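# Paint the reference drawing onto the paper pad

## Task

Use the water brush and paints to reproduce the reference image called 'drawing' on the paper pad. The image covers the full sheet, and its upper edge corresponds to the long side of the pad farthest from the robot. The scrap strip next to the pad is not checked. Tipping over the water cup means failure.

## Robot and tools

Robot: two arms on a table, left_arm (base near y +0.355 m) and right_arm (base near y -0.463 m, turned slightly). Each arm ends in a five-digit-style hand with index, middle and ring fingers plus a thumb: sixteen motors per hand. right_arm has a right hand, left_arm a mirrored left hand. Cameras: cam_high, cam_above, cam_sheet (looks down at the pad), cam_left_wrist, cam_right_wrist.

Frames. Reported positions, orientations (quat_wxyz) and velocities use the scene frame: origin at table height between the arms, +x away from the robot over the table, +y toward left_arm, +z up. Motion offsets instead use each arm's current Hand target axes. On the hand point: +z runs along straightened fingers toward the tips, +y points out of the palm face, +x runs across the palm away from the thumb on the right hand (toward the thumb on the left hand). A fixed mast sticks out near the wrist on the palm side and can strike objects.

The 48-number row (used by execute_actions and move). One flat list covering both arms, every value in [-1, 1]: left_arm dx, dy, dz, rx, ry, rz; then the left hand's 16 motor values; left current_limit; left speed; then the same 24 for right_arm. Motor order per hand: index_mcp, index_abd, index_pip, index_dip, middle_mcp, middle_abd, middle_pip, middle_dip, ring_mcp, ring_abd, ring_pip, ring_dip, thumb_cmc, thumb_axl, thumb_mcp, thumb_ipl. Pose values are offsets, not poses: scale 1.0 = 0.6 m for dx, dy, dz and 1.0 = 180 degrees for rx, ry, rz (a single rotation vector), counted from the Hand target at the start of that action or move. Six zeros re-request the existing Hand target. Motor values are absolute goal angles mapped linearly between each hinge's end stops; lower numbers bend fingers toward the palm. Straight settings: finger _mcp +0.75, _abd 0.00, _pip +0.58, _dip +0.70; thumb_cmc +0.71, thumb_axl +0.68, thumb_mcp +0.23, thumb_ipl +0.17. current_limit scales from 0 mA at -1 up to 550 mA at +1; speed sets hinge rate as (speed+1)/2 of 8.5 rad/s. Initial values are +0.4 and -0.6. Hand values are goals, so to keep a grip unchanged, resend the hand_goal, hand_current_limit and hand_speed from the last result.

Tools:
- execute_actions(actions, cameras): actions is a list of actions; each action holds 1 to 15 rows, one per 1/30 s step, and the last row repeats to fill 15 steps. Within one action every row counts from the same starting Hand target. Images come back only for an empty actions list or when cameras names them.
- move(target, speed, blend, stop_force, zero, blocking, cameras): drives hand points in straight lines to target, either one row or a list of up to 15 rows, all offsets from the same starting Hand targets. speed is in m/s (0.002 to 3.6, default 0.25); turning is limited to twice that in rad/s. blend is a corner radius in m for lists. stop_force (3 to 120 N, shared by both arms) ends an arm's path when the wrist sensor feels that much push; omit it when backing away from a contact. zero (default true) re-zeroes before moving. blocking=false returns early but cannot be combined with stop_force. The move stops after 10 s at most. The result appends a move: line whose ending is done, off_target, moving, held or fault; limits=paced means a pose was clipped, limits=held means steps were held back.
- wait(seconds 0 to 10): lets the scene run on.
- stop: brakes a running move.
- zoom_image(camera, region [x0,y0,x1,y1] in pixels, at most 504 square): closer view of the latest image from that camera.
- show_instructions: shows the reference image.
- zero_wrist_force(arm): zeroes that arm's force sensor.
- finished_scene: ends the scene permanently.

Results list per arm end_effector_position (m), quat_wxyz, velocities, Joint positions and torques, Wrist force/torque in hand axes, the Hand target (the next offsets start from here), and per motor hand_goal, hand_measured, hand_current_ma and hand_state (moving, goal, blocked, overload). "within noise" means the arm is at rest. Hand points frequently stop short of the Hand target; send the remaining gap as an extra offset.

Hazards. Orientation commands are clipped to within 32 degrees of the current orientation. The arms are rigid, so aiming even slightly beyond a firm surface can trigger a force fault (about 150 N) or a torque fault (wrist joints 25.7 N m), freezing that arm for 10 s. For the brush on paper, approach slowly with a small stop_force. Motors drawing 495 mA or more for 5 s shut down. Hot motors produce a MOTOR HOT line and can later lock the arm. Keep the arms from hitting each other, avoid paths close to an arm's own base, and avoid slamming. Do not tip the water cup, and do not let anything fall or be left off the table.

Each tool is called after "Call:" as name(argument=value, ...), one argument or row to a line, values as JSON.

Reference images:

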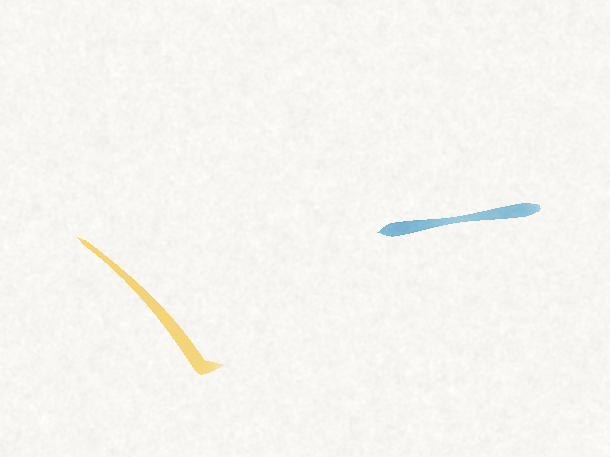

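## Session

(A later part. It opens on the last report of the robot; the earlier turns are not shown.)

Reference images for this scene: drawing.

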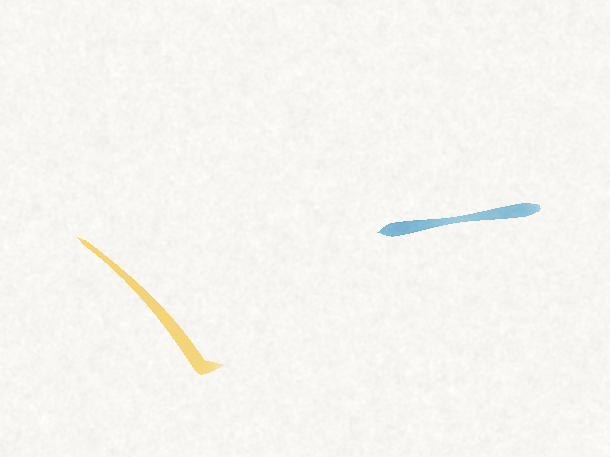

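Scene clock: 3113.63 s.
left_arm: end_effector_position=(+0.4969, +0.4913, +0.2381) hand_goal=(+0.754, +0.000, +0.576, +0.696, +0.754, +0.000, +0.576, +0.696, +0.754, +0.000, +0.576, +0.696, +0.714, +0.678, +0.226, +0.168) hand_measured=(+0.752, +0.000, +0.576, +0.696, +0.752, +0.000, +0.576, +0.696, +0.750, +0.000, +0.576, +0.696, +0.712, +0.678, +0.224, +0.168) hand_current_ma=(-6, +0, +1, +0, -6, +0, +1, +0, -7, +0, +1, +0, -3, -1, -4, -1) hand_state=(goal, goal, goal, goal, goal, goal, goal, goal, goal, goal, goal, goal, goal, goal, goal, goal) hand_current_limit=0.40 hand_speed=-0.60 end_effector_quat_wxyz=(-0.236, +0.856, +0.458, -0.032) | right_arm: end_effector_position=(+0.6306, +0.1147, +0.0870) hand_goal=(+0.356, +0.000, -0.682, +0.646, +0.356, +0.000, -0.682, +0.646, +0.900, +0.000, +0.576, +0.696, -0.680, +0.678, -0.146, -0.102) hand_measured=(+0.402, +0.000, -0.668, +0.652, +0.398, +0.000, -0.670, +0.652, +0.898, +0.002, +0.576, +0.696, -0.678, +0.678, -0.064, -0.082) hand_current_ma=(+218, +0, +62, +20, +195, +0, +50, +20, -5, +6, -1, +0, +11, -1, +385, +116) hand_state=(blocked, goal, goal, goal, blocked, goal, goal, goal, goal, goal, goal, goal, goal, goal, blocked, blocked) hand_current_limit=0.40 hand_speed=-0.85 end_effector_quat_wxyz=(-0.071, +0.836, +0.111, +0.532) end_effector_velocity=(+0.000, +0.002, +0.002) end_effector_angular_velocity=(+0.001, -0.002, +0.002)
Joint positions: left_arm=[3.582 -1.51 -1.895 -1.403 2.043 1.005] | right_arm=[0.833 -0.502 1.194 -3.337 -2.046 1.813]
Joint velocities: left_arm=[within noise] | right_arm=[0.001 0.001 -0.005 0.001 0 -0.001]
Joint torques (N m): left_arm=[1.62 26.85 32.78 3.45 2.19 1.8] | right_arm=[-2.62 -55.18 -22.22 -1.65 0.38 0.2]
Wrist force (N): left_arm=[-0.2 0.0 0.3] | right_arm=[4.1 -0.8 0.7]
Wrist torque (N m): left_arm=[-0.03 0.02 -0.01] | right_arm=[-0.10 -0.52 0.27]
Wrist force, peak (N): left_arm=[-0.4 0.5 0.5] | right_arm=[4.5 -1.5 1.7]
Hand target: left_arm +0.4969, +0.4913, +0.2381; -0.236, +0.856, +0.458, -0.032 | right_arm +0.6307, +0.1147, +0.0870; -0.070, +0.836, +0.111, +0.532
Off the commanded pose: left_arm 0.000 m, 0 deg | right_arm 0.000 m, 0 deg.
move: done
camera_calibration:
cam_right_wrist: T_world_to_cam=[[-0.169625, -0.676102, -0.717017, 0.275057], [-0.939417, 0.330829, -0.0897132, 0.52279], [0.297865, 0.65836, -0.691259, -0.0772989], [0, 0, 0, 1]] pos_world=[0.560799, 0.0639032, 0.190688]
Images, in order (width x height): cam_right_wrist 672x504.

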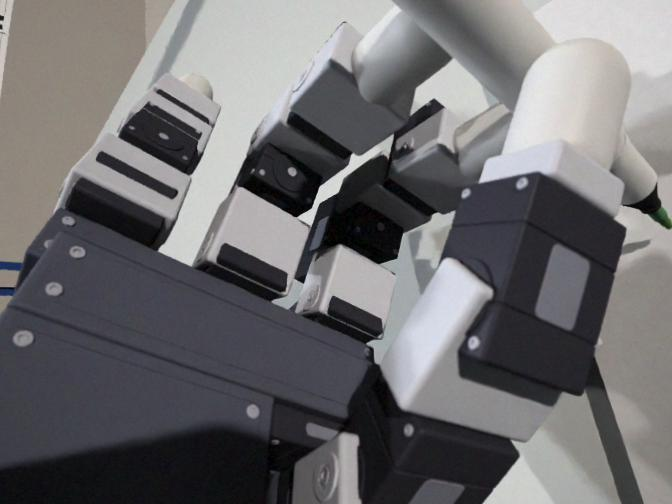

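Call:
move(
  target=[
    [0,0,0,0,0,0,0.754,0,0.576,0.696,0.754,0,0.576,0.696,0.754,0,0.576,0.696,0.714,0.678,0.226,0.168,0.4,-0.6,-0.0451,0.09155,-0.12742,0,0,0,0.356,0,-0.683,0.645,0.356,0,-0.683,0.645,0.9,0,0.576,0.696,-0.681,0.677,-0.146,-0.1027,0.4,-0.85],
    [0,0,0,0,0,0,0.754,0,0.576,0.696,0.754,0,0.576,0.696,0.754,0,0.576,0.696,0.714,0.678,0.226,0.168,0.4,-0.6,-0.06547,0.09152,-0.11792,0,0,0,0.356,0,-0.683,0.645,0.356,0,-0.683,0.645,0.9,0,0.576,0.696,-0.681,0.677,-0.146,-0.1027,0.4,-0.85],
    [0,0,0,0,0,0,0.754,0,0.576,0.696,0.754,0,0.576,0.696,0.754,0,0.576,0.696,0.714,0.678,0.226,0.168,0.4,-0.6,-0.06779,0.08495,-0.11544,0,0,0,0.356,0,-0.683,0.645,0.356,0,-0.683,0.645,0.9,0,0.576,0.696,-0.681,0.677,-0.146,-0.1027,0.4,-0.85],
    [0,0,0,0,0,0,0.754,0,0.576,0.696,0.754,0,0.576,0.696,0.754,0,0.576,0.696,0.714,0.678,0.226,0.168,0.4,-0.6,-0.07249,0.07907,-0.11253,0,0,0,0.356,0,-0.683,0.645,0.356,0,-0.683,0.645,0.9,0,0.576,0.696,-0.681,0.677,-0.146,-0.1027,0.4,-0.85],
    [0,0,0,0,0,0,0.754,0,0.576,0.696,0.754,0,0.576,0.696,0.754,0,0.576,0.696,0.714,0.678,0.226,0.168,0.4,-0.6,-0.07903,0.07297,-0.10962,0,0,0,0.356,0,-0.683,0.645,0.356,0,-0.683,0.645,0.9,0,0.576,0.696,-0.681,0.677,-0.146,-0.1027,0.4,-0.85],
    [0,0,0,0,0,0,0.754,0,0.576,0.696,0.754,0,0.576,0.696,0.754,0,0.576,0.696,0.714,0.678,0.226,0.168,0.4,-0.6,-0.07995,0.07002,-0.10884,0,0,0,0.356,0,-0.683,0.645,0.356,0,-0.683,0.645,0.9,0,0.576,0.696,-0.681,0.677,-0.146,-0.1027,0.4,-0.85],
    [0,0,0,0,0,0,0.754,0,0.576,0.696,0.754,0,0.576,0.696,0.754,0,0.576,0.696,0.714,0.678,0.226,0.168,0.4,-0.6,-0.07698,0.0696,-0.10252,0,0,0,0.356,0,-0.683,0.645,0.356,0,-0.683,0.645,0.9,0,0.576,0.696,-0.681,0.677,-0.146,-0.1027,0.4,-0.85],
    [0,0,0,0,0,0,0.754,0,0.576,0.696,0.754,0,0.576,0.696,0.754,0,0.576,0.696,0.714,0.678,0.226,0.168,0.4,-0.6,-0.0681,0.06137,-0.08438,0,0,0,0.356,0,-0.683,0.645,0.356,0,-0.683,0.645,0.9,0,0.576,0.696,-0.681,0.677,-0.146,-0.1027,0.4,-0.85],
    [0,0,0,0,0,0,0.754,0,0.576,0.696,0.754,0,0.576,0.696,0.754,0,0.576,0.696,0.714,0.678,0.226,0.168,0.4,-0.6,-0.05078,0.04503,-0.04981,0,0,0,0.356,0,-0.683,0.645,0.356,0,-0.683,0.645,0.9,0,0.576,0.696,-0.681,0.677,-0.146,-0.1027,0.4,-0.85],
    [0,0,0,0,0,0,0.754,0,0.576,0.696,0.754,0,0.576,0.696,0.754,0,0.576,0.696,0.714,0.678,0.226,0.168,0.4,-0.6,-0.03686,0.0277,-0.02289,0,0,0,0.356,0,-0.683,0.645,0.356,0,-0.683,0.645,0.9,0,0.576,0.696,-0.681,0.677,-0.146,-0.1027,0.4,-0.85],
    [0,0,0,0,0,0,0.754,0,0.576,0.696,0.754,0,0.576,0.696,0.754,0,0.576,0.696,0.714,0.678,0.226,0.168,0.4,-0.6,-0.02478,0.01307,-0.00538,0,0,0,0.356,0,-0.683,0.645,0.356,0,-0.683,0.645,0.9,0,0.576,0.696,-0.681,0.677,-0.146,-0.1027,0.4,-0.85],
    [0,0,0,0,0,0,0.754,0,0.576,0.696,0.754,0,0.576,0.696,0.754,0,0.576,0.696,0.714,0.678,0.226,0.168,0.4,-0.6,-0.01657,0.00581,-0.00002,0,0,0,0.356,0,-0.683,0.645,0.356,0,-0.683,0.645,0.9,0,0.576,0.696,-0.681,0.677,-0.146,-0.1027,0.4,-0.85],
    [0,0,0,0,0,0,0.754,0,0.576,0.696,0.754,0,0.576,0.696,0.754,0,0.576,0.696,0.714,0.678,0.226,0.168,0.4,-0.6,-0.00826,-0.00004,0.00394,0,0,0,0.356,0,-0.683,0.645,0.356,0,-0.683,0.645,0.9,0,0.576,0.696,-0.681,0.677,-0.146,-0.1027,0.4,-0.85],
    [0,0,0,0,0,0,0.754,0,0.576,0.696,0.754,0,0.576,0.696,0.754,0,0.576,0.696,0.714,0.678,0.226,0.168,0.4,-0.6,-0.00338,-0.00192,0.00456,0,0,0,0.356,0,-0.683,0.645,0.356,0,-0.683,0.645,0.9,0,0.576,0.696,-0.681,0.677,-0.146,-0.1027,0.4,-0.85],
    [0,0,0,0,0,0,0.754,0,0.576,0.696,0.754,0,0.576,0.696,0.754,0,0.576,0.696,0.714,0.678,0.226,0.168,0.4,-0.6,0.03126,-0.00117,-0.01176,0,0,0,0.356,0,-0.683,0.645,0.356,0,-0.683,0.645,0.9,0,0.576,0.696,-0.681,0.677,-0.146,-0.1027,0.4,-0.85],
  ],
  speed=[0.2,0.05,0.03,0.03,0.03,0.025,0.03,0.035,0.035,0.035,0.035,0.035,0.035,0.035,0.08],
  blend=[0,0.0005,0.001,0.001,0.001,0.0005,0.001,0.002,0.003,0.003,0.002,0.001,0.001,0.001,0],
  cameras=["cam_sheet","cam_right_wrist"],
)

Call:
zoom_image(
  camera="cam_sheet",
  region=[110, 180, 310, 330],
)

Scene clock: 3205.00 s.
left_arm: end_effector_position=(+0.4969, +0.4913, +0.2381) hand_goal=(+0.754, +0.000, +0.576, +0.696, +0.754, +0.000, +0.576, +0.696, +0.754, +0.000, +0.576, +0.696, +0.714, +0.678, +0.226, +0.168) hand_measured=(+0.752, +0.000, +0.576, +0.696, +0.752, +0.000, +0.576, +0.696, +0.750, +0.000, +0.576, +0.696, +0.712, +0.678, +0.224, +0.168) hand_current_ma=(-6, +0, +1, +0, -6, +0, +1, +0, -7, +0, +1, +0, -3, -1, -4, -1) hand_state=(goal, goal, goal, goal, goal, goal, goal, goal, goal, goal, goal, goal, goal, goal, goal, goal) hand_current_limit=0.40 hand_speed=-0.60 end_effector_quat_wxyz=(-0.236, +0.856, +0.458, -0.032) | right_arm: end_effector_position=(+0.6320, +0.1157, +0.1069) hand_goal=(+0.356, +0.000, -0.682, +0.646, +0.356, +0.000, -0.682, +0.646, +0.900, +0.000, +0.576, +0.696, -0.680, +0.678, -0.146, -0.102) hand_measured=(+0.402, +0.000, -0.668, +0.652, +0.398, +0.000, -0.670, +0.652, +0.898, +0.002, +0.576, +0.696, -0.678, +0.678, -0.064, -0.082) hand_current_ma=(+218, +0, +62, +20, +195, +0, +50, +20, -5, +6, -1, +0, +11, -1, +385, +116) hand_state=(blocked, goal, goal, goal, blocked, goal, goal, goal, goal, goal, goal, goal, goal, goal, blocked, blocked) hand_current_limit=0.40 hand_speed=-0.85 end_effector_quat_wxyz=(-0.070, +0.836, +0.111, +0.532)
Joint positions: left_arm=[3.582 -1.51 -1.895 -1.403 2.043 1.005] | right_arm=[0.833 -0.53 1.191 -3.306 -2.046 1.813]
Joint torques (N m): left_arm=[1.95 27.66 32.34 3.44 2.11 1.95] | right_arm=[-6.22 -49.32 -21.8 -4.35 1.02 -1.78]
Wrist force (N): left_arm=[0.1 0.2 0.4] | right_arm=[4.1 -0.5 0.6]
Wrist torque (N m): left_arm=[-0.01 -0.01 0.01] | right_arm=[-0.04 -0.53 0.28]
Wrist force, peak (N): left_arm=[-0.8 0.4 0.2] | right_arm=[4.6 -1.9 2.0]
Hand target: left_arm +0.4969, +0.4913, +0.2381; -0.236, +0.856, +0.458, -0.032 | right_arm +0.6320, +0.1157, +0.1069; -0.070, +0.836, +0.111, +0.532
Off the commanded pose: left_arm 0.000 m, 0 deg | right_arm 0.000 m, 0 deg.
move: done
camera_calibration:
cam_right_wrist: T_world_to_cam=[[-0.169686, -0.676268, -0.716846, 0.29032], [-0.93947, 0.330707, -0.0896026, 0.525583], [0.297662, 0.658251, -0.69145, -0.0643868], [0, 0, 0, 1]] pos_world=[0.562199, 0.0649027, 0.210688]
Images, in order (width x height): cam_sheet 672x504, cam_right_wrist 672x504.

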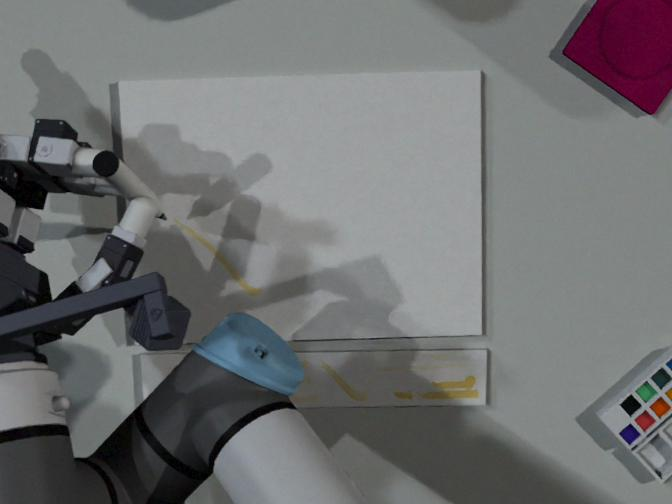

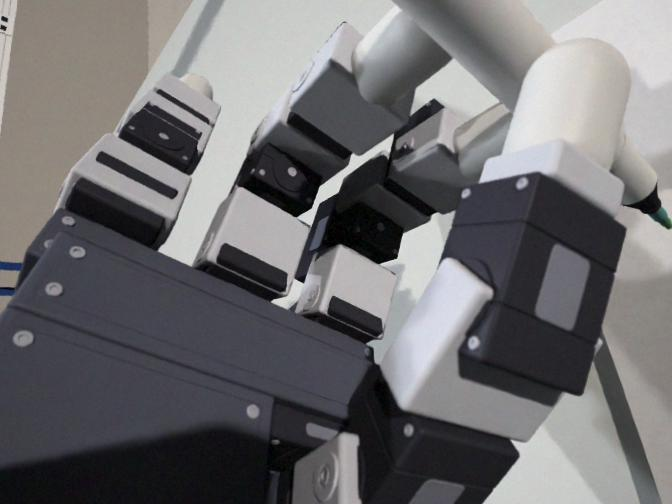

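Scaled by 2.520 from the camera's 672x504 image, which has a finer 960x720 frame.

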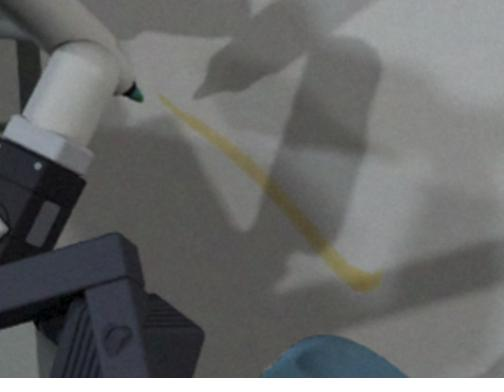

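Call:
move(
  target=[
    [0,0,0,0,0,0,0.754,0,0.576,0.696,0.754,0,0.576,0.696,0.754,0,0.576,0.696,0.714,0.678,0.226,0.168,0.4,-0.6,0.15087,0.0002,-0.0704,0,0,0,0.356,0,-0.683,0.645,0.356,0,-0.683,0.645,0.9,0,0.576,0.696,-0.681,0.677,-0.146,-0.1027,0.4,-0.85],
    [0,0,0,0,0,0,0.754,0,0.576,0.696,0.754,0,0.576,0.696,0.754,0,0.576,0.696,0.714,0.678,0.226,0.168,0.4,-0.6,0.30968,0.35017,0.15934,0,0.1389,0,0.356,0,-0.683,0.645,0.356,0,-0.683,0.645,0.9,0,0.576,0.696,-0.681,0.677,-0.146,-0.1027,0.4,-0.85],
    [0,0,0,0,0,0,0.754,0,0.576,0.696,0.754,0,0.576,0.696,0.754,0,0.576,0.696,0.714,0.678,0.226,0.168,0.4,-0.6,0.17013,0.34994,0.22446,0,0.1389,0,0.356,0,-0.683,0.645,0.356,0,-0.683,0.645,0.9,0,0.576,0.696,-0.681,0.677,-0.146,-0.1027,0.4,-0.85],
  ],
  speed=[0.2,0.25,0.1],
  blend=[0.02,0,0],
  cameras=["cam_sheet","cam_above"],
)

Call:
move(
  target=[
    [0,0,0,0,0,0,0.754,0,0.576,0.696,0.754,0,0.576,0.696,0.754,0,0.576,0.696,0.714,0.678,0.226,0.168,0.4,-0.6,0,0.00388,0.01449,0,0,0,0.356,0,-0.683,0.645,0.356,0,-0.683,0.645,0.9,0,0.576,0.696,-0.681,0.677,-0.146,-0.1027,0.4,-0.85],
    [0,0,0,0,0,0,0.754,0,0.576,0.696,0.754,0,0.576,0.696,0.754,0,0.576,0.696,0.714,0.678,0.226,0.168,0.4,-0.6,0,-0.01449,0.00388,0,0,0,0.356,0,-0.683,0.645,0.356,0,-0.683,0.645,0.9,0,0.576,0.696,-0.681,0.677,-0.146,-0.1027,0.4,-0.85],
    [0,0,0,0,0,0,0.754,0,0.576,0.696,0.754,0,0.576,0.696,0.754,0,0.576,0.696,0.714,0.678,0.226,0.168,0.4,-0.6,0,-0.00388,-0.01449,0,0,0,0.356,0,-0.683,0.645,0.356,0,-0.683,0.645,0.9,0,0.576,0.696,-0.681,0.677,-0.146,-0.1027,0.4,-0.85],
    [0,0,0,0,0,0,0.754,0,0.576,0.696,0.754,0,0.576,0.696,0.754,0,0.576,0.696,0.714,0.678,0.226,0.168,0.4,-0.6,0,0.01449,-0.00388,0,0,0,0.356,0,-0.683,0.645,0.356,0,-0.683,0.645,0.9,0,0.576,0.696,-0.681,0.677,-0.146,-0.1027,0.4,-0.85],
    [0,0,0,0,0,0,0.754,0,0.576,0.696,0.754,0,0.576,0.696,0.754,0,0.576,0.696,0.714,0.678,0.226,0.168,0.4,-0.6,0,0.00388,0.01449,0,0,0,0.356,0,-0.683,0.645,0.356,0,-0.683,0.645,0.9,0,0.576,0.696,-0.681,0.677,-0.146,-0.1027,0.4,-0.85],
    [0,0,0,0,0,0,0.754,0,0.576,0.696,0.754,0,0.576,0.696,0.754,0,0.576,0.696,0.714,0.678,0.226,0.168,0.4,-0.6,0,-0.01449,0.00388,0,0,0,0.356,0,-0.683,0.645,0.356,0,-0.683,0.645,0.9,0,0.576,0.696,-0.681,0.677,-0.146,-0.1027,0.4,-0.85],
    [0,0,0,0,0,0,0.754,0,0.576,0.696,0.754,0,0.576,0.696,0.754,0,0.576,0.696,0.714,0.678,0.226,0.168,0.4,-0.6,0,-0.00388,-0.01449,0,0,0,0.356,0,-0.683,0.645,0.356,0,-0.683,0.645,0.9,0,0.576,0.696,-0.681,0.677,-0.146,-0.1027,0.4,-0.85],
    [0,0,0,0,0,0,0.754,0,0.576,0.696,0.754,0,0.576,0.696,0.754,0,0.576,0.696,0.714,0.678,0.226,0.168,0.4,-0.6,0,0.01449,-0.00388,0,0,0,0.356,0,-0.683,0.645,0.356,0,-0.683,0.645,0.9,0,0.576,0.696,-0.681,0.677,-0.146,-0.1027,0.4,-0.85],
    [0,0,0,0,0,0,0.754,0,0.576,0.696,0.754,0,0.576,0.696,0.754,0,0.576,0.696,0.714,0.678,0.226,0.168,0.4,-0.6,0,0.00388,0.01449,0,0,0,0.356,0,-0.683,0.645,0.356,0,-0.683,0.645,0.9,0,0.576,0.696,-0.681,0.677,-0.146,-0.1027,0.4,-0.85],
    [0,0,0,0,0,0,0.754,0,0.576,0.696,0.754,0,0.576,0.696,0.754,0,0.576,0.696,0.714,0.678,0.226,0.168,0.4,-0.6,0,-0.01449,0.00388,0,0,0,0.356,0,-0.683,0.645,0.356,0,-0.683,0.645,0.9,0,0.576,0.696,-0.681,0.677,-0.146,-0.1027,0.4,-0.85],
    [0,0,0,0,0,0,0.754,0,0.576,0.696,0.754,0,0.576,0.696,0.754,0,0.576,0.696,0.714,0.678,0.226,0.168,0.4,-0.6,0,-0.00388,-0.01449,0,0,0,0.356,0,-0.683,0.645,0.356,0,-0.683,0.645,0.9,0,0.576,0.696,-0.681,0.677,-0.146,-0.1027,0.4,-0.85],
    [0,0,0,0,0,0,0.754,0,0.576,0.696,0.754,0,0.576,0.696,0.754,0,0.576,0.696,0.714,0.678,0.226,0.168,0.4,-0.6,0,0,0,0,0,0,0.356,0,-0.683,0.645,0.356,0,-0.683,0.645,0.9,0,0.576,0.696,-0.681,0.677,-0.146,-0.1027,0.4,-0.85],
  ],
  speed=0.03,
  blend=[0.004,0.004,0.004,0.004,0.004,0.004,0.004,0.004,0.004,0.004,0.004,0],
  cameras=["cam_sheet"],
)

Call:
zoom_image(
  camera="cam_sheet",
  region=[120, 190, 280, 310],
)

Scene clock: 3268.80 s.
left_arm: end_effector_position=(+0.4969, +0.4913, +0.2381) hand_goal=(+0.754, +0.000, +0.576, +0.696, +0.754, +0.000, +0.576, +0.696, +0.754, +0.000, +0.576, +0.696, +0.714, +0.678, +0.226, +0.168) hand_measured=(+0.752, +0.000, +0.576, +0.696, +0.752, +0.000, +0.576, +0.696, +0.750, +0.000, +0.576, +0.696, +0.712, +0.678, +0.224, +0.168) hand_current_ma=(-6, +0, +1, +0, -6, +0, +1, +0, -7, +0, +1, +0, -3, -1, -4, -1) hand_state=(goal, goal, goal, goal, goal, goal, goal, goal, goal, goal, goal, goal, goal, goal, goal, goal) hand_current_limit=0.40 hand_speed=-0.60 end_effector_quat_wxyz=(-0.236, +0.856, +0.458, -0.032) | right_arm: end_effector_position=(+0.8463, -0.0439, +0.1426) hand_goal=(+0.356, +0.000, -0.682, +0.646, +0.356, +0.000, -0.682, +0.646, +0.900, +0.000, +0.576, +0.696, -0.680, +0.678, -0.146, -0.102) hand_measured=(+0.402, +0.000, -0.668, +0.652, +0.398, +0.000, -0.670, +0.652, +0.898, +0.002, +0.576, +0.696, -0.678, +0.678, -0.064, -0.082) hand_current_ma=(+218, +0, +62, +20, +194, +0, +50, +20, -5, +6, -1, +0, +11, -1, +385, +116) hand_state=(blocked, goal, goal, goal, blocked, goal, goal, goal, goal, goal, goal, goal, goal, goal, blocked, blocked) hand_current_limit=0.40 hand_speed=-0.85 end_effector_quat_wxyz=(-0.093, +0.701, +0.093, +0.701)
Joint positions: left_arm=[3.582 -1.51 -1.895 -1.403 2.043 1.005] | right_arm=[0.496 -0.296 0.895 -3.739 -1.763 1.57]
Joint torques (N m): left_arm=[2.02 27.08 33.56 3.4 2.05 1.85] | right_arm=[4.62 -74.06 -11.51 0.1 -1 0.03]
Wrist force (N): left_arm=[-0.1 0.2 0.3] | right_arm=[4.8 -1.3 1.4]
Wrist torque (N m): left_arm=[0.00 0.02 -0.01] | right_arm=[-0.26 -0.56 0.35]
Wrist force, peak (N): left_arm=[-0.4 0.2 0.6] | right_arm=[5.8 -1.4 1.3]
Hand target: left_arm +0.4969, +0.4913, +0.2381; -0.236, +0.856, +0.458, -0.032 | right_arm +0.8463, -0.0438, +0.1425; -0.093, +0.701, +0.093, +0.701
Off the commanded pose: left_arm 0.000 m, 0 deg | right_arm 0.000 m, 0 deg.
move: done
Images, in order (width x height): cam_above 672x504, cam_sheet 672x504.

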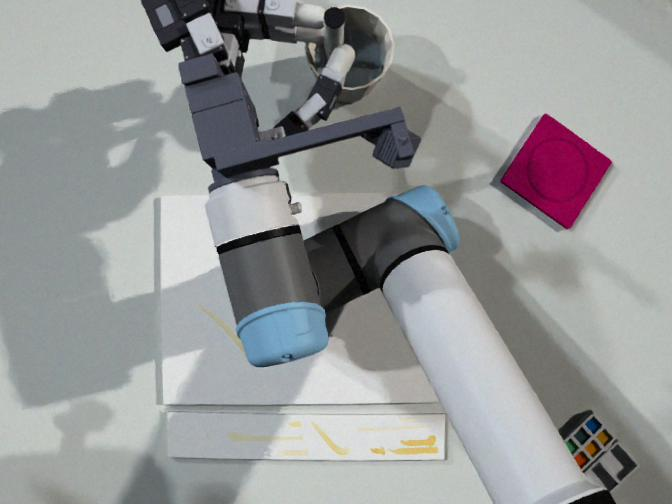

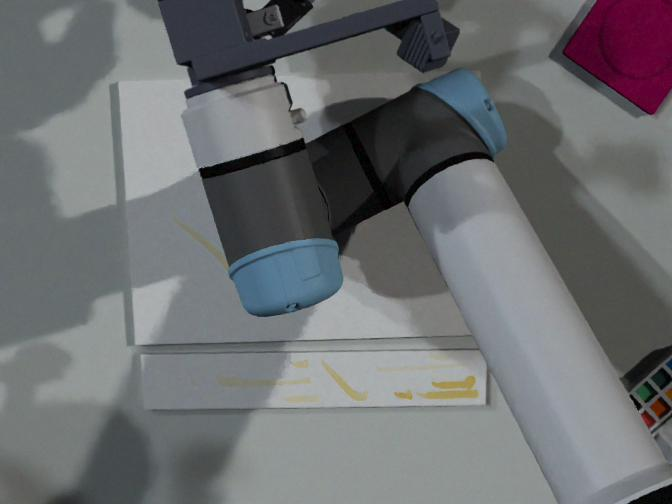

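Scene clock: 3273.97 s.
left_arm: end_effector_position=(+0.4969, +0.4913, +0.2381) hand_goal=(+0.754, +0.000, +0.576, +0.696, +0.754, +0.000, +0.576, +0.696, +0.754, +0.000, +0.576, +0.696, +0.714, +0.678, +0.226, +0.168) hand_measured=(+0.752, +0.000, +0.576, +0.696, +0.752, +0.000, +0.576, +0.696, +0.750, +0.000, +0.576, +0.696, +0.712, +0.678, +0.224, +0.168) hand_current_ma=(-6, +0, +1, +0, -6, +0, +1, +0, -7, +0, +1, +0, -3, -1, -4, -1) hand_state=(goal, goal, goal, goal, goal, goal, goal, goal, goal, goal, goal, goal, goal, goal, goal, goal) hand_current_limit=0.40 hand_speed=-0.60 end_effector_quat_wxyz=(-0.236, +0.856, +0.458, -0.032) | right_arm: end_effector_position=(+0.8463, -0.0439, +0.1424) hand_goal=(+0.356, +0.000, -0.682, +0.646, +0.356, +0.000, -0.682, +0.646, +0.900, +0.000, +0.576, +0.696, -0.680, +0.678, -0.146, -0.102) hand_measured=(+0.402, +0.000, -0.668, +0.652, +0.398, +0.000, -0.670, +0.652, +0.898, +0.002, +0.576, +0.696, -0.678, +0.678, -0.064, -0.082) hand_current_ma=(+218, +0, +62, +20, +194, +0, +50, +20, -5, +6, -1, +0, +11, -1, +385, +116) hand_state=(blocked, goal, goal, goal, blocked, goal, goal, goal, goal, goal, goal, goal, goal, goal, blocked, blocked) hand_current_limit=0.40 hand_speed=-0.85 end_effector_quat_wxyz=(-0.093, +0.701, +0.093, +0.701)
Joint positions: left_arm=[3.582 -1.51 -1.895 -1.403 2.043 1.005] | right_arm=[0.496 -0.296 0.895 -3.739 -1.763 1.57]
Joint torques (N m): left_arm=[1.59 27.87 33.31 3.43 2.18 1.75] | right_arm=[7.91 -74.21 -10.9 -3.1 -1.32 -0.44]
Wrist force (N): left_arm=[0.1 0.1 -0.1] | right_arm=[4.3 -1.1 1.1]
Wrist torque (N m): left_arm=[0.02 -0.02 0.02] | right_arm=[-0.21 -0.50 0.31]
Wrist force, peak (N): left_arm=[-0.5 0.3 0.2] | right_arm=[5.0 -1.5 1.3]
Hand target: left_arm +0.4969, +0.4913, +0.2381; -0.236, +0.856, +0.458, -0.032 | right_arm +0.8463, -0.0438, +0.1425; -0.093, +0.701, +0.093, +0.701
Off the commanded pose: left_arm 0.000 m, 0 deg | right_arm 0.000 m, 0 deg.
move: done
Images, in order (width x height): cam_sheet 672x504.

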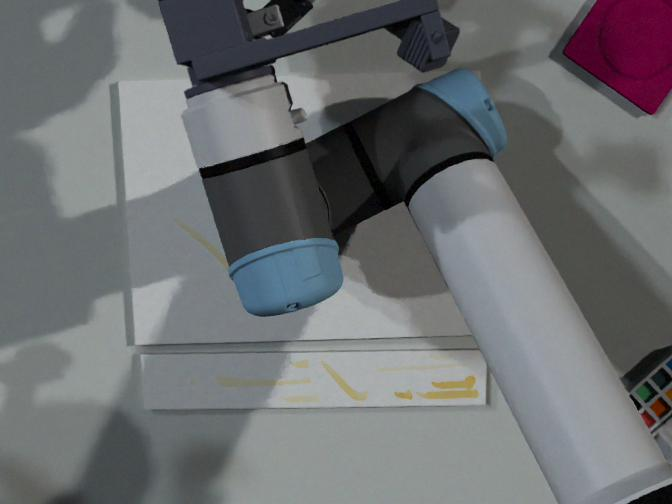

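Scaled by 3.150 from the camera's 672x504 image, which has a finer 960x720 frame.

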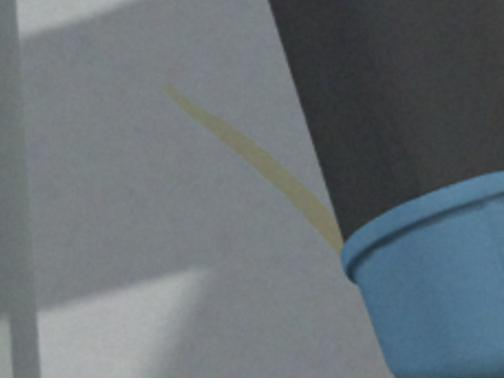

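Call:
move(
  target=[
    [0,0,0,0,0,0,0.754,0,0.576,0.696,0.754,0,0.576,0.696,0.754,0,0.576,0.696,0.714,0.678,0.226,0.168,0.4,-0.6,0,0.00388,0.01449,0,0,0,0.356,0,-0.683,0.645,0.356,0,-0.683,0.645,0.9,0,0.576,0.696,-0.681,0.677,-0.146,-0.1027,0.4,-0.85],
    [0,0,0,0,0,0,0.754,0,0.576,0.696,0.754,0,0.576,0.696,0.754,0,0.576,0.696,0.714,0.678,0.226,0.168,0.4,-0.6,0,-0.01449,0.00388,0,0,0,0.356,0,-0.683,0.645,0.356,0,-0.683,0.645,0.9,0,0.576,0.696,-0.681,0.677,-0.146,-0.1027,0.4,-0.85],
    [0,0,0,0,0,0,0.754,0,0.576,0.696,0.754,0,0.576,0.696,0.754,0,0.576,0.696,0.714,0.678,0.226,0.168,0.4,-0.6,0,-0.00388,-0.01449,0,0,0,0.356,0,-0.683,0.645,0.356,0,-0.683,0.645,0.9,0,0.576,0.696,-0.681,0.677,-0.146,-0.1027,0.4,-0.85],
    [0,0,0,0,0,0,0.754,0,0.576,0.696,0.754,0,0.576,0.696,0.754,0,0.576,0.696,0.714,0.678,0.226,0.168,0.4,-0.6,0,0.01449,-0.00388,0,0,0,0.356,0,-0.683,0.645,0.356,0,-0.683,0.645,0.9,0,0.576,0.696,-0.681,0.677,-0.146,-0.1027,0.4,-0.85],
    [0,0,0,0,0,0,0.754,0,0.576,0.696,0.754,0,0.576,0.696,0.754,0,0.576,0.696,0.714,0.678,0.226,0.168,0.4,-0.6,0,0.00388,0.01449,0,0,0,0.356,0,-0.683,0.645,0.356,0,-0.683,0.645,0.9,0,0.576,0.696,-0.681,0.677,-0.146,-0.1027,0.4,-0.85],
    [0,0,0,0,0,0,0.754,0,0.576,0.696,0.754,0,0.576,0.696,0.754,0,0.576,0.696,0.714,0.678,0.226,0.168,0.4,-0.6,0,-0.01449,0.00388,0,0,0,0.356,0,-0.683,0.645,0.356,0,-0.683,0.645,0.9,0,0.576,0.696,-0.681,0.677,-0.146,-0.1027,0.4,-0.85],
    [0,0,0,0,0,0,0.754,0,0.576,0.696,0.754,0,0.576,0.696,0.754,0,0.576,0.696,0.714,0.678,0.226,0.168,0.4,-0.6,0,-0.00388,-0.01449,0,0,0,0.356,0,-0.683,0.645,0.356,0,-0.683,0.645,0.9,0,0.576,0.696,-0.681,0.677,-0.146,-0.1027,0.4,-0.85],
    [0,0,0,0,0,0,0.754,0,0.576,0.696,0.754,0,0.576,0.696,0.754,0,0.576,0.696,0.714,0.678,0.226,0.168,0.4,-0.6,0,0.01449,-0.00388,0,0,0,0.356,0,-0.683,0.645,0.356,0,-0.683,0.645,0.9,0,0.576,0.696,-0.681,0.677,-0.146,-0.1027,0.4,-0.85],
    [0,0,0,0,0,0,0.754,0,0.576,0.696,0.754,0,0.576,0.696,0.754,0,0.576,0.696,0.714,0.678,0.226,0.168,0.4,-0.6,0,0.00388,0.01449,0,0,0,0.356,0,-0.683,0.645,0.356,0,-0.683,0.645,0.9,0,0.576,0.696,-0.681,0.677,-0.146,-0.1027,0.4,-0.85],
    [0,0,0,0,0,0,0.754,0,0.576,0.696,0.754,0,0.576,0.696,0.754,0,0.576,0.696,0.714,0.678,0.226,0.168,0.4,-0.6,0,-0.01449,0.00388,0,0,0,0.356,0,-0.683,0.645,0.356,0,-0.683,0.645,0.9,0,0.576,0.696,-0.681,0.677,-0.146,-0.1027,0.4,-0.85],
    [0,0,0,0,0,0,0.754,0,0.576,0.696,0.754,0,0.576,0.696,0.754,0,0.576,0.696,0.714,0.678,0.226,0.168,0.4,-0.6,0,-0.00388,-0.01449,0,0,0,0.356,0,-0.683,0.645,0.356,0,-0.683,0.645,0.9,0,0.576,0.696,-0.681,0.677,-0.146,-0.1027,0.4,-0.85],
    [0,0,0,0,0,0,0.754,0,0.576,0.696,0.754,0,0.576,0.696,0.754,0,0.576,0.696,0.714,0.678,0.226,0.168,0.4,-0.6,0,0,0,0,0,0,0.356,0,-0.683,0.645,0.356,0,-0.683,0.645,0.9,0,0.576,0.696,-0.681,0.677,-0.146,-0.1027,0.4,-0.85],
  ],
  speed=0.03,
  blend=[0.004,0.004,0.004,0.004,0.004,0.004,0.004,0.004,0.004,0.004,0.004,0],
  cameras=[],
)

Call:
move(
  target=[0,0,0,0,0,0,0.754,0,0.576,0.696,0.754,0,0.576,0.696,0.754,0,0.576,0.696,0.714,0.678,0.226,0.168,0.4,-0.6,0.15,0,0,0,0,0,0.356,0,-0.683,0.645,0.356,0,-0.683,0.645,0.9,0,0.576,0.696,-0.681,0.677,-0.146,-0.1027,0.4,-0.85],
  speed=0.1,
  cameras=["cam_sheet","cam_right_wrist"],
)

Call:
zoom_image(
  camera="cam_right_wrist",
  region=[572, 150, 672, 270],
)

Call:
zoom_image(
  camera="cam_sheet",
  region=[120, 190, 280, 310],
)

Scene clock: 3315.70 s.
left_arm: end_effector_position=(+0.4969, +0.4913, +0.2381) hand_goal=(+0.754, +0.000, +0.576, +0.696, +0.754, +0.000, +0.576, +0.696, +0.754, +0.000, +0.576, +0.696, +0.714, +0.678, +0.226, +0.168) hand_measured=(+0.752, +0.000, +0.576, +0.696, +0.752, +0.000, +0.576, +0.696, +0.750, +0.000, +0.576, +0.696, +0.712, +0.678, +0.224, +0.168) hand_current_ma=(-6, +0, +1, +0, -6, +0, +1, +0, -7, +0, +1, +0, -3, -1, -4, -1) hand_state=(goal, goal, goal, goal, goal, goal, goal, goal, goal, goal, goal, goal, goal, goal, goal, goal) hand_current_limit=0.40 hand_speed=-0.60 end_effector_quat_wxyz=(-0.236, +0.856, +0.458, -0.032) | right_arm: end_effector_position=(+0.8463, -0.0439, +0.1423) hand_goal=(+0.356, +0.000, -0.682, +0.646, +0.356, +0.000, -0.682, +0.646, +0.900, +0.000, +0.576, +0.696, -0.680, +0.678, -0.146, -0.102) hand_measured=(+0.402, +0.000, -0.668, +0.652, +0.398, +0.000, -0.670, +0.652, +0.898, +0.002, +0.576, +0.696, -0.678, +0.678, -0.064, -0.082) hand_current_ma=(+218, +0, +62, +20, +194, +0, +50, +20, -5, +6, -1, +0, +11, -1, +385, +116) hand_state=(blocked, goal, goal, goal, blocked, goal, goal, goal, goal, goal, goal, goal, goal, goal, blocked, blocked) hand_current_limit=0.40 hand_speed=-0.85 end_effector_quat_wxyz=(-0.093, +0.701, +0.093, +0.701)
Joint positions: left_arm=[3.582 -1.51 -1.895 -1.403 2.043 1.005] | right_arm=[0.496 -0.296 0.895 -3.739 -1.763 1.57]
Joint torques (N m): left_arm=[1.98 27.22 32.39 3.45 2.33 1.81] | right_arm=[8.09 -76.7 -11.21 -3.58 -1.32 1.06]
Wrist force (N): left_arm=[0.0 0.2 0.4] | right_arm=[4.5 -1.2 1.3]
Wrist torque (N m): left_arm=[0.00 0.01 0.01] | right_arm=[-0.24 -0.53 0.32]
Wrist force, peak (N): left_arm=[-0.1 0.2 0.8] | right_arm=[4.9 -1.2 1.1]
Hand target: left_arm +0.4969, +0.4913, +0.2381; -0.236, +0.856, +0.458, -0.032 | right_arm +0.8463, -0.0438, +0.1425; -0.093, +0.701, +0.093, +0.701
Off the commanded pose: left_arm 0.000 m, 0 deg | right_arm 0.000 m, 0 deg.
move: done
No camera images: "cameras" was empty.

Scene clock: 3316.93 s.
left_arm: end_effector_position=(+0.4969, +0.4913, +0.2381) hand_goal=(+0.754, +0.000, +0.576, +0.696, +0.754, +0.000, +0.576, +0.696, +0.754, +0.000, +0.576, +0.696, +0.714, +0.678, +0.226, +0.168) hand_measured=(+0.752, +0.000, +0.576, +0.696, +0.752, +0.000, +0.576, +0.696, +0.750, +0.000, +0.576, +0.696, +0.712, +0.678, +0.224, +0.168) hand_current_ma=(-6, +0, +1, +0, -6, +0, +1, +0, -7, +0, +1, +0, -3, -1, -4, -1) hand_state=(goal, goal, goal, goal, goal, goal, goal, goal, goal, goal, goal, goal, goal, goal, goal, goal) hand_current_limit=0.40 hand_speed=-0.60 end_effector_quat_wxyz=(-0.236, +0.856, +0.458, -0.032) | right_arm: end_effector_position=(+0.8463, -0.0438, +0.2325) hand_goal=(+0.356, +0.000, -0.682, +0.646, +0.356, +0.000, -0.682, +0.646, +0.900, +0.000, +0.576, +0.696, -0.680, +0.678, -0.146, -0.102) hand_measured=(+0.402, +0.000, -0.668, +0.652, +0.398, +0.000, -0.670, +0.652, +0.898, +0.002, +0.576, +0.696, -0.678, +0.678, -0.064, -0.082) hand_current_ma=(+218, +0, +62, +20, +194, +0, +50, +20, -5, +6, -1, +0, +11, -1, +385, +116) hand_state=(blocked, goal, goal, goal, blocked, goal, goal, goal, goal, goal, goal, goal, goal, goal, blocked, blocked) hand_current_limit=0.40 hand_speed=-0.85 end_effector_quat_wxyz=(-0.093, +0.701, +0.093, +0.701)
Joint positions: left_arm=[3.582 -1.51 -1.895 -1.403 2.043 1.005] | right_arm=[0.496 -0.435 0.93 -3.635 -1.763 1.57]
Joint torques (N m): left_arm=[2.01 27.37 33.28 3.47 2.26 1.83] | right_arm=[8.4 -52.04 -24.02 -3.06 1.11 -0.48]
Wrist force (N): left_arm=[0.0 0.0 0.5] | right_arm=[4.2 -1.3 1.4]
Wrist torque (N m): left_arm=[-0.05 0.01 0.01] | right_arm=[-0.26 -0.51 0.29]
Wrist force, peak (N): left_arm=[0.1 0.3 0.5] | right_arm=[5.6 -1.1 1.3]
Hand target: left_arm +0.4969, +0.4913, +0.2381; -0.236, +0.856, +0.458, -0.032 | right_arm +0.8463, -0.0438, +0.2325; -0.093, +0.701, +0.093, +0.701
Off the commanded pose: left_arm 0.000 m, 0 deg | right_arm 0.000 m, 0 deg.
move: done
camera_calibration:
cam_right_wrist: T_world_to_cam=[[0.153652, -0.588944, -0.793433, 0.0567551], [-0.828739, 0.360485, -0.428067, 0.77713], [0.538129, 0.723322, -0.432692, -0.197229], [0, 0, 0, 1]] pos_world=[0.741452, -0.104058, 0.292356]
Images, in order (width x height): cam_sheet 672x504, cam_right_wrist 672x504.

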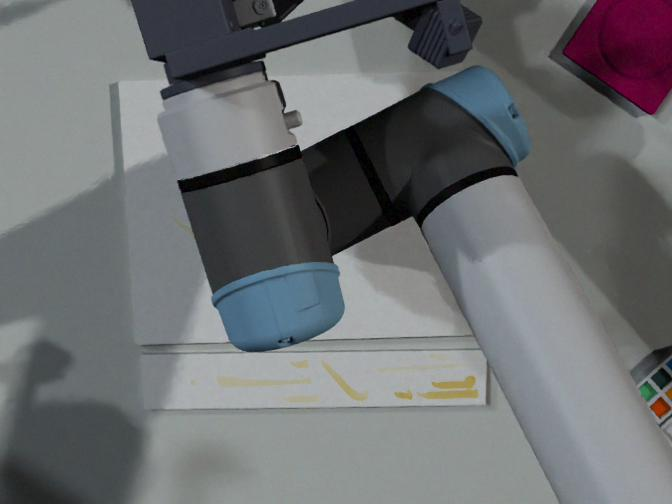

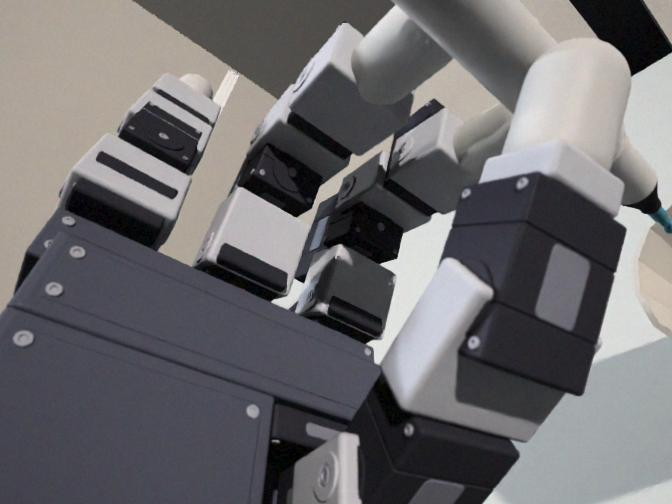

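Scaled by 4.200 from the camera's 672x504 image, which has a finer 960x720 frame.

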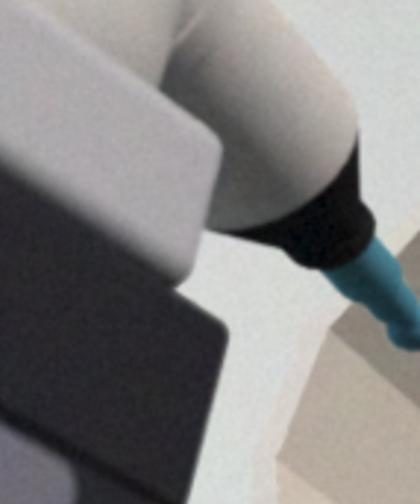

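Scaled by 3.150 from the camera's 672x504 image, which has a finer 960x720 frame.

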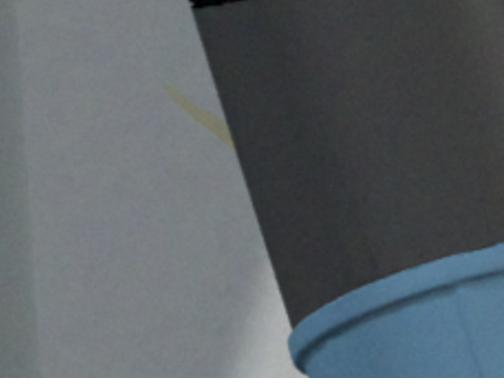

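Call:
move(
  target=[
    [0,0,0,0,0,0,0.754,0,0.576,0.696,0.754,0,0.576,0.696,0.754,0,0.576,0.696,0.714,0.678,0.226,0.168,0.4,-0.6,-0.05417,0.30161,-0.69699,0,-0.1389,0,0.356,0,-0.683,0.645,0.356,0,-0.683,0.645,0.9,0,0.576,0.696,-0.681,0.677,-0.146,-0.1027,0.4,-0.85],
    [0,0,0,0,0,0,0.754,0,0.576,0.696,0.754,0,0.576,0.696,0.754,0,0.576,0.696,0.714,0.678,0.226,0.168,0.4,-0.6,-0.19583,0.30161,-0.69699,0,-0.1389,0,0.356,0,-0.683,0.645,0.356,0,-0.683,0.645,0.9,0,0.576,0.696,-0.681,0.677,-0.146,-0.1027,0.4,-0.85],
  ],
  speed=[0.25,0.12],
  blend=[0.02,0],
  cameras=["cam_sheet","cam_above","cam_right_wrist"],
)

Call:
zoom_image(
  camera="cam_right_wrist",
  region=[572, 170, 672, 270],
)

Call:
zoom_image(
  camera="cam_sheet",
  region=[110, 70, 490, 350],
)

Call:
zoom_image(
  camera="cam_sheet",
  region=[140, 190, 290, 310],
)

Scene clock: 3346.40 s.
left_arm: end_effector_position=(+0.4969, +0.4913, +0.2381) hand_goal=(+0.754, +0.000, +0.576, +0.696, +0.754, +0.000, +0.576, +0.696, +0.754, +0.000, +0.576, +0.696, +0.714, +0.678, +0.226, +0.168) hand_measured=(+0.752, +0.000, +0.576, +0.696, +0.752, +0.000, +0.576, +0.696, +0.750, +0.000, +0.576, +0.696, +0.712, +0.678, +0.224, +0.168) hand_current_ma=(-6, +0, +1, +0, -6, +0, +1, +0, -7, +0, +1, +0, -3, -1, -4, -1) hand_state=(goal, goal, goal, goal, goal, goal, goal, goal, goal, goal, goal, goal, goal, goal, goal, goal) hand_current_limit=0.40 hand_speed=-0.60 end_effector_quat_wxyz=(-0.236, +0.856, +0.458, -0.032) | right_arm: end_effector_position=(+0.4898, -0.3276, +0.1155) hand_goal=(+0.356, +0.000, -0.682, +0.646, +0.356, +0.000, -0.682, +0.646, +0.900, +0.000, +0.576, +0.696, -0.680, +0.678, -0.146, -0.102) hand_measured=(+0.402, +0.000, -0.668, +0.652, +0.398, +0.000, -0.670, +0.652, +0.898, +0.002, +0.576, +0.696, -0.678, +0.678, -0.064, -0.082) hand_current_ma=(+218, +0, +62, +20, +194, +0, +50, +20, -5, +6, -1, +0, +11, -1, +385, +116) hand_state=(blocked, goal, goal, goal, blocked, goal, goal, goal, goal, goal, goal, goal, goal, goal, blocked, blocked) hand_current_limit=0.40 hand_speed=-0.85 end_effector_quat_wxyz=(-0.070, +0.836, +0.111, +0.532)
Joint positions: left_arm=[3.582 -1.51 -1.895 -1.403 2.043 1.005] | right_arm=[0.156 -1.06 2.534 -4.174 -1.437 1.507]
Joint torques (N m): left_arm=[2.34 26.78 32.41 3.34 2.2 1.9] | right_arm=[-4.59 -14.47 3.12 -4.29 -1.32 -1.4]
Wrist force (N): left_arm=[0.0 0.0 0.2] | right_arm=[4.0 -0.6 0.8]
Wrist torque (N m): left_arm=[-0.02 0.00 0.01] | right_arm=[-0.08 -0.50 0.27]
Wrist force, peak (N): left_arm=[0.2 0.1 0.6] | right_arm=[4.5 -1.8 3.1]
Hand target: left_arm +0.4969, +0.4913, +0.2381; -0.236, +0.856, +0.458, -0.032 | right_arm +0.4898, -0.3276, +0.1154; -0.070, +0.836, +0.111, +0.532
Off the commanded pose: left_arm 0.000 m, 0 deg | right_arm 0.000 m, 0 deg.
move: done
camera_calibration:
cam_right_wrist: T_world_to_cam=[[-0.169604, -0.676216, -0.716914, -0.0275058], [-0.939421, 0.3308, -0.0897783, 0.539408], [0.297865, 0.658257, -0.691357, 0.275517], [0, 0, 0, 1]] pos_world=[0.419999, -0.378397, 0.219188]
Images, in order (width x height): cam_above 672x504, cam_sheet 672x504, cam_right_wrist 672x504.

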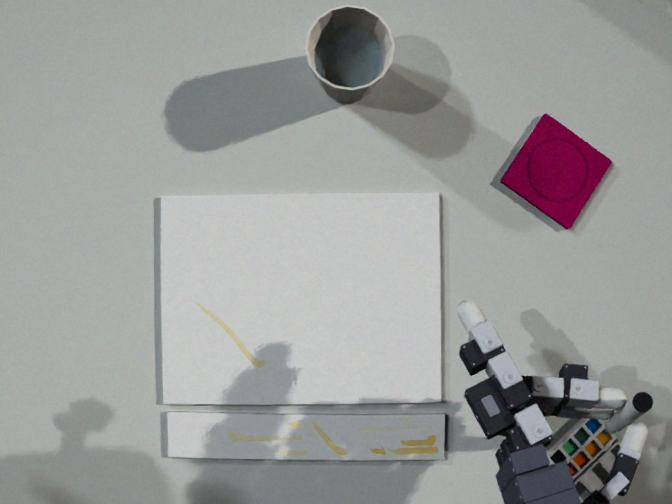

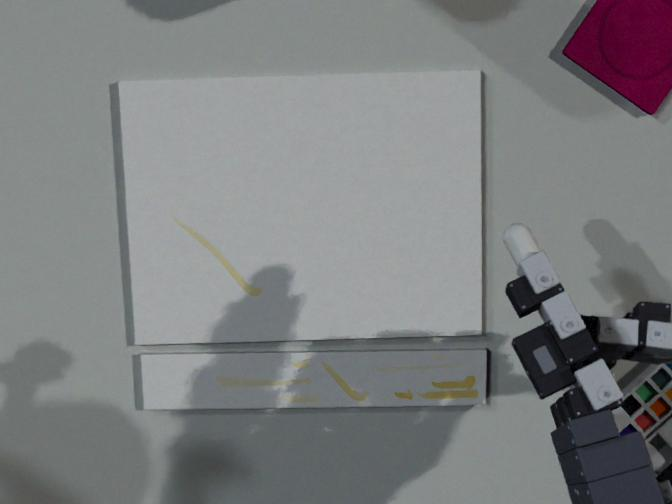

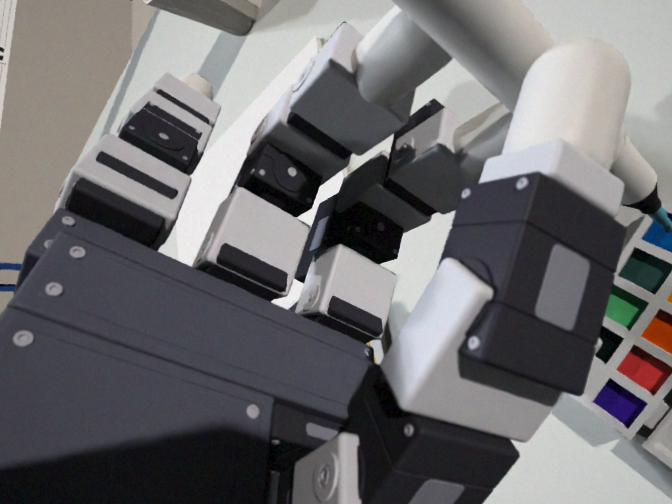

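Scaled by 5.040 from the camera's 672x504 image, which has a finer 960x720 frame.

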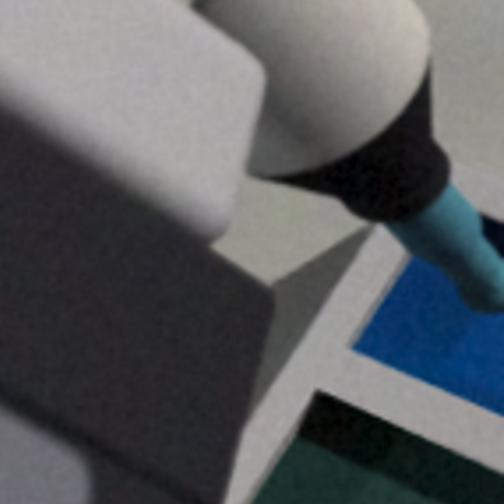

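Scaled by 1.326 from the camera's 672x504 image, which has a finer 960x720 frame.

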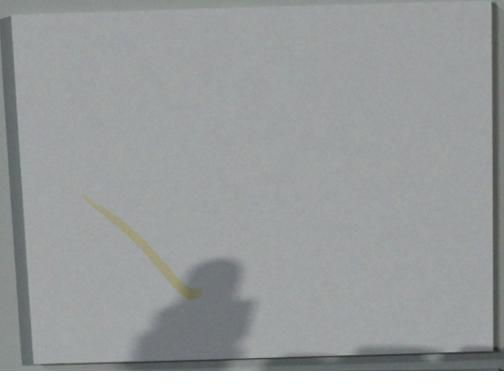

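Scaled by 3.360 from the camera's 672x504 image, which has a finer 960x720 frame.

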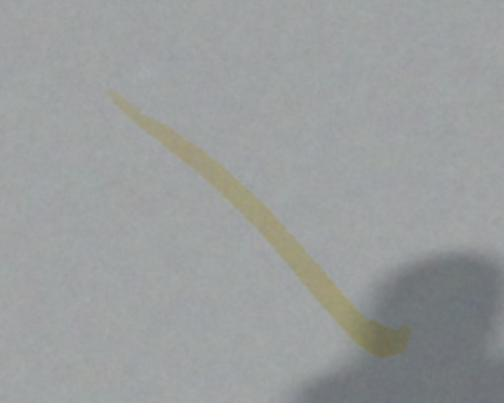

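Call:
move(
  target=[
    [0,0,0,0,0,0,0.754,0,0.576,0.696,0.754,0,0.576,0.696,0.754,0,0.576,0.696,0.714,0.678,0.226,0.168,0.4,-0.6,0.0022,-0.00257,0.00469,0,0,0,0.356,0,-0.683,0.645,0.356,0,-0.683,0.645,0.9,0,0.576,0.696,-0.681,0.677,-0.146,-0.1027,0.4,-0.85],
    [0,0,0,0,0,0,0.754,0,0.576,0.696,0.754,0,0.576,0.696,0.754,0,0.576,0.696,0.714,0.678,0.226,0.168,0.4,-0.6,-0.05573,-0.00264,0.03172,0,0,0,0.356,0,-0.683,0.645,0.356,0,-0.683,0.645,0.9,0,0.576,0.696,-0.681,0.677,-0.146,-0.1027,0.4,-0.85],
    [0,0,0,0,0,0,0.754,0,0.576,0.696,0.754,0,0.576,0.696,0.754,0,0.576,0.696,0.714,0.678,0.226,0.168,0.4,-0.6,-0.05402,-0.00156,0.03536,0,0,0,0.356,0,-0.683,0.645,0.356,0,-0.683,0.645,0.9,0,0.576,0.696,-0.681,0.677,-0.146,-0.1027,0.4,-0.85],
    [0,0,0,0,0,0,0.754,0,0.576,0.696,0.754,0,0.576,0.696,0.754,0,0.576,0.696,0.714,0.678,0.226,0.168,0.4,-0.6,-0.05527,-0.00666,0.0327,0,0,0,0.356,0,-0.683,0.645,0.356,0,-0.683,0.645,0.9,0,0.576,0.696,-0.681,0.677,-0.146,-0.1027,0.4,-0.85],
    [0,0,0,0,0,0,0.754,0,0.576,0.696,0.754,0,0.576,0.696,0.754,0,0.576,0.696,0.714,0.678,0.226,0.168,0.4,-0.6,-0.05744,-0.00372,0.02808,0,0,0,0.356,0,-0.683,0.645,0.356,0,-0.683,0.645,0.9,0,0.576,0.696,-0.681,0.677,-0.146,-0.1027,0.4,-0.85],
    [0,0,0,0,0,0,0.754,0,0.576,0.696,0.754,0,0.576,0.696,0.754,0,0.576,0.696,0.714,0.678,0.226,0.168,0.4,-0.6,-0.05619,0.00138,0.03074,0,0,0,0.356,0,-0.683,0.645,0.356,0,-0.683,0.645,0.9,0,0.576,0.696,-0.681,0.677,-0.146,-0.1027,0.4,-0.85],
    [0,0,0,0,0,0,0.754,0,0.576,0.696,0.754,0,0.576,0.696,0.754,0,0.576,0.696,0.714,0.678,0.226,0.168,0.4,-0.6,-0.05402,-0.00156,0.03536,0,0,0,0.356,0,-0.683,0.645,0.356,0,-0.683,0.645,0.9,0,0.576,0.696,-0.681,0.677,-0.146,-0.1027,0.4,-0.85],
    [0,0,0,0,0,0,0.754,0,0.576,0.696,0.754,0,0.576,0.696,0.754,0,0.576,0.696,0.714,0.678,0.226,0.168,0.4,-0.6,-0.05527,-0.00666,0.0327,0,0,0,0.356,0,-0.683,0.645,0.356,0,-0.683,0.645,0.9,0,0.576,0.696,-0.681,0.677,-0.146,-0.1027,0.4,-0.85],
    [0,0,0,0,0,0,0.754,0,0.576,0.696,0.754,0,0.576,0.696,0.754,0,0.576,0.696,0.714,0.678,0.226,0.168,0.4,-0.6,-0.05744,-0.00372,0.02808,0,0,0,0.356,0,-0.683,0.645,0.356,0,-0.683,0.645,0.9,0,0.576,0.696,-0.681,0.677,-0.146,-0.1027,0.4,-0.85],
    [0,0,0,0,0,0,0.754,0,0.576,0.696,0.754,0,0.576,0.696,0.754,0,0.576,0.696,0.714,0.678,0.226,0.168,0.4,-0.6,-0.05573,-0.00264,0.03172,0,0,0,0.356,0,-0.683,0.645,0.356,0,-0.683,0.645,0.9,0,0.576,0.696,-0.681,0.677,-0.146,-0.1027,0.4,-0.85],
    [0,0,0,0,0,0,0.754,0,0.576,0.696,0.754,0,0.576,0.696,0.754,0,0.576,0.696,0.714,0.678,0.226,0.168,0.4,-0.6,0.0022,-0.00257,0.00469,0,0,0,0.356,0,-0.683,0.645,0.356,0,-0.683,0.645,0.9,0,0.576,0.696,-0.681,0.677,-0.146,-0.1027,0.4,-0.85],
  ],
  speed=[0.03,0.06,0.005,0.005,0.005,0.005,0.005,0.005,0.005,0.005,0.09],
  blend=[0.001,0.001,0.0005,0.0005,0.0005,0.0005,0.0005,0.0005,0.0005,0.0005,0],
  cameras=["cam_right_wrist"],
)

Call:
zoom_image(
  camera="cam_right_wrist",
  region=[572, 170, 672, 270],
)

Scene clock: 3477.57 s.
left_arm: end_effector_position=(+0.4969, +0.4913, +0.2381) hand_goal=(+0.754, +0.000, +0.576, +0.696, +0.754, +0.000, +0.576, +0.696, +0.754, +0.000, +0.576, +0.696, +0.714, +0.678, +0.226, +0.168) hand_measured=(+0.752, +0.000, +0.576, +0.696, +0.752, +0.000, +0.576, +0.696, +0.750, +0.000, +0.576, +0.696, +0.712, +0.678, +0.224, +0.168) hand_current_ma=(-6, +0, +1, +0, -6, +0, +1, +0, -7, +0, +1, +0, -3, -1, -4, -1) hand_state=(goal, goal, goal, goal, goal, goal, goal, goal, goal, goal, goal, goal, goal, goal, goal, goal) hand_current_limit=0.40 hand_speed=-0.60 end_effector_quat_wxyz=(-0.236, +0.856, +0.458, -0.032) | right_arm: end_effector_position=(+0.4924, -0.3253, +0.1153) hand_goal=(+0.356, +0.000, -0.682, +0.646, +0.356, +0.000, -0.682, +0.646, +0.900, +0.000, +0.576, +0.696, -0.680, +0.678, -0.146, -0.102) hand_measured=(+0.402, +0.000, -0.668, +0.652, +0.398, +0.000, -0.670, +0.652, +0.898, +0.002, +0.576, +0.696, -0.678, +0.678, -0.064, -0.082) hand_current_ma=(+218, +0, +62, +20, +194, +0, +50, +20, -5, +6, -1, +0, +11, -1, +385, +116) hand_state=(blocked, goal, goal, goal, blocked, goal, goal, goal, goal, goal, goal, goal, goal, goal, blocked, blocked) hand_current_limit=0.40 hand_speed=-0.85 end_effector_quat_wxyz=(-0.070, +0.836, +0.111, +0.532)
Joint positions: left_arm=[3.582 -1.51 -1.895 -1.403 2.043 1.005] | right_arm=[0.163 -1.058 2.524 -4.167 -1.443 1.51]
Joint torques (N m): left_arm=[1.93 27.08 33.22 3.49 2.3 1.82] | right_arm=[-6.23 -36.9 -10.39 -1.73 0.73 0.46]
Wrist force (N): left_arm=[-0.1 0.3 0.2] | right_arm=[4.1 -0.8 0.7]
Wrist torque (N m): left_arm=[0.02 0.00 0.00] | right_arm=[-0.09 -0.51 0.43]
Wrist force, peak (N): left_arm=[-0.1 0.5 0.7] | right_arm=[5.2 -0.8 0.3]
Hand target: left_arm +0.4969, +0.4913, +0.2381; -0.236, +0.856, +0.458, -0.032 | right_arm +0.4924, -0.3253, +0.1154; -0.070, +0.836, +0.111, +0.532
Off the commanded pose: left_arm 0.000 m, 0 deg | right_arm 0.000 m, 0 deg.
move: done
camera_calibration:
cam_right_wrist: T_world_to_cam=[[-0.169661, -0.676209, -0.716908, -0.0255729], [-0.939439, 0.330775, -0.0896734, 0.540962], [0.297773, 0.658277, -0.691377, 0.27324], [0, 0, 0, 1]] pos_world=[0.422499, -0.376097, 0.219088]
Images, in order (width x height): cam_right_wrist 672x504.

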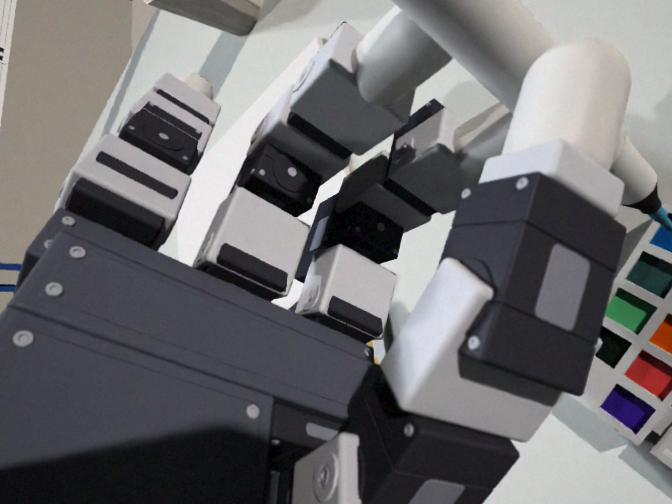

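Scaled by 5.040 from the camera's 672x504 image, which has a finer 960x720 frame.

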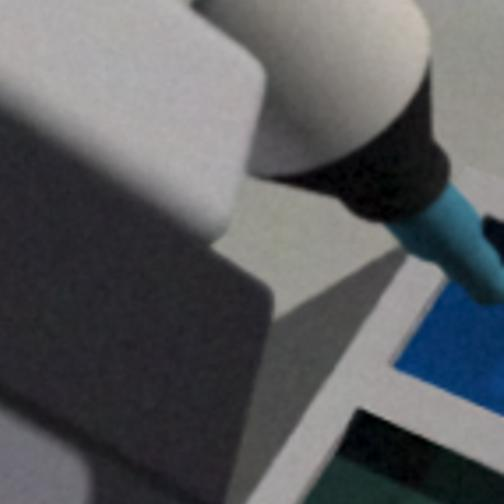

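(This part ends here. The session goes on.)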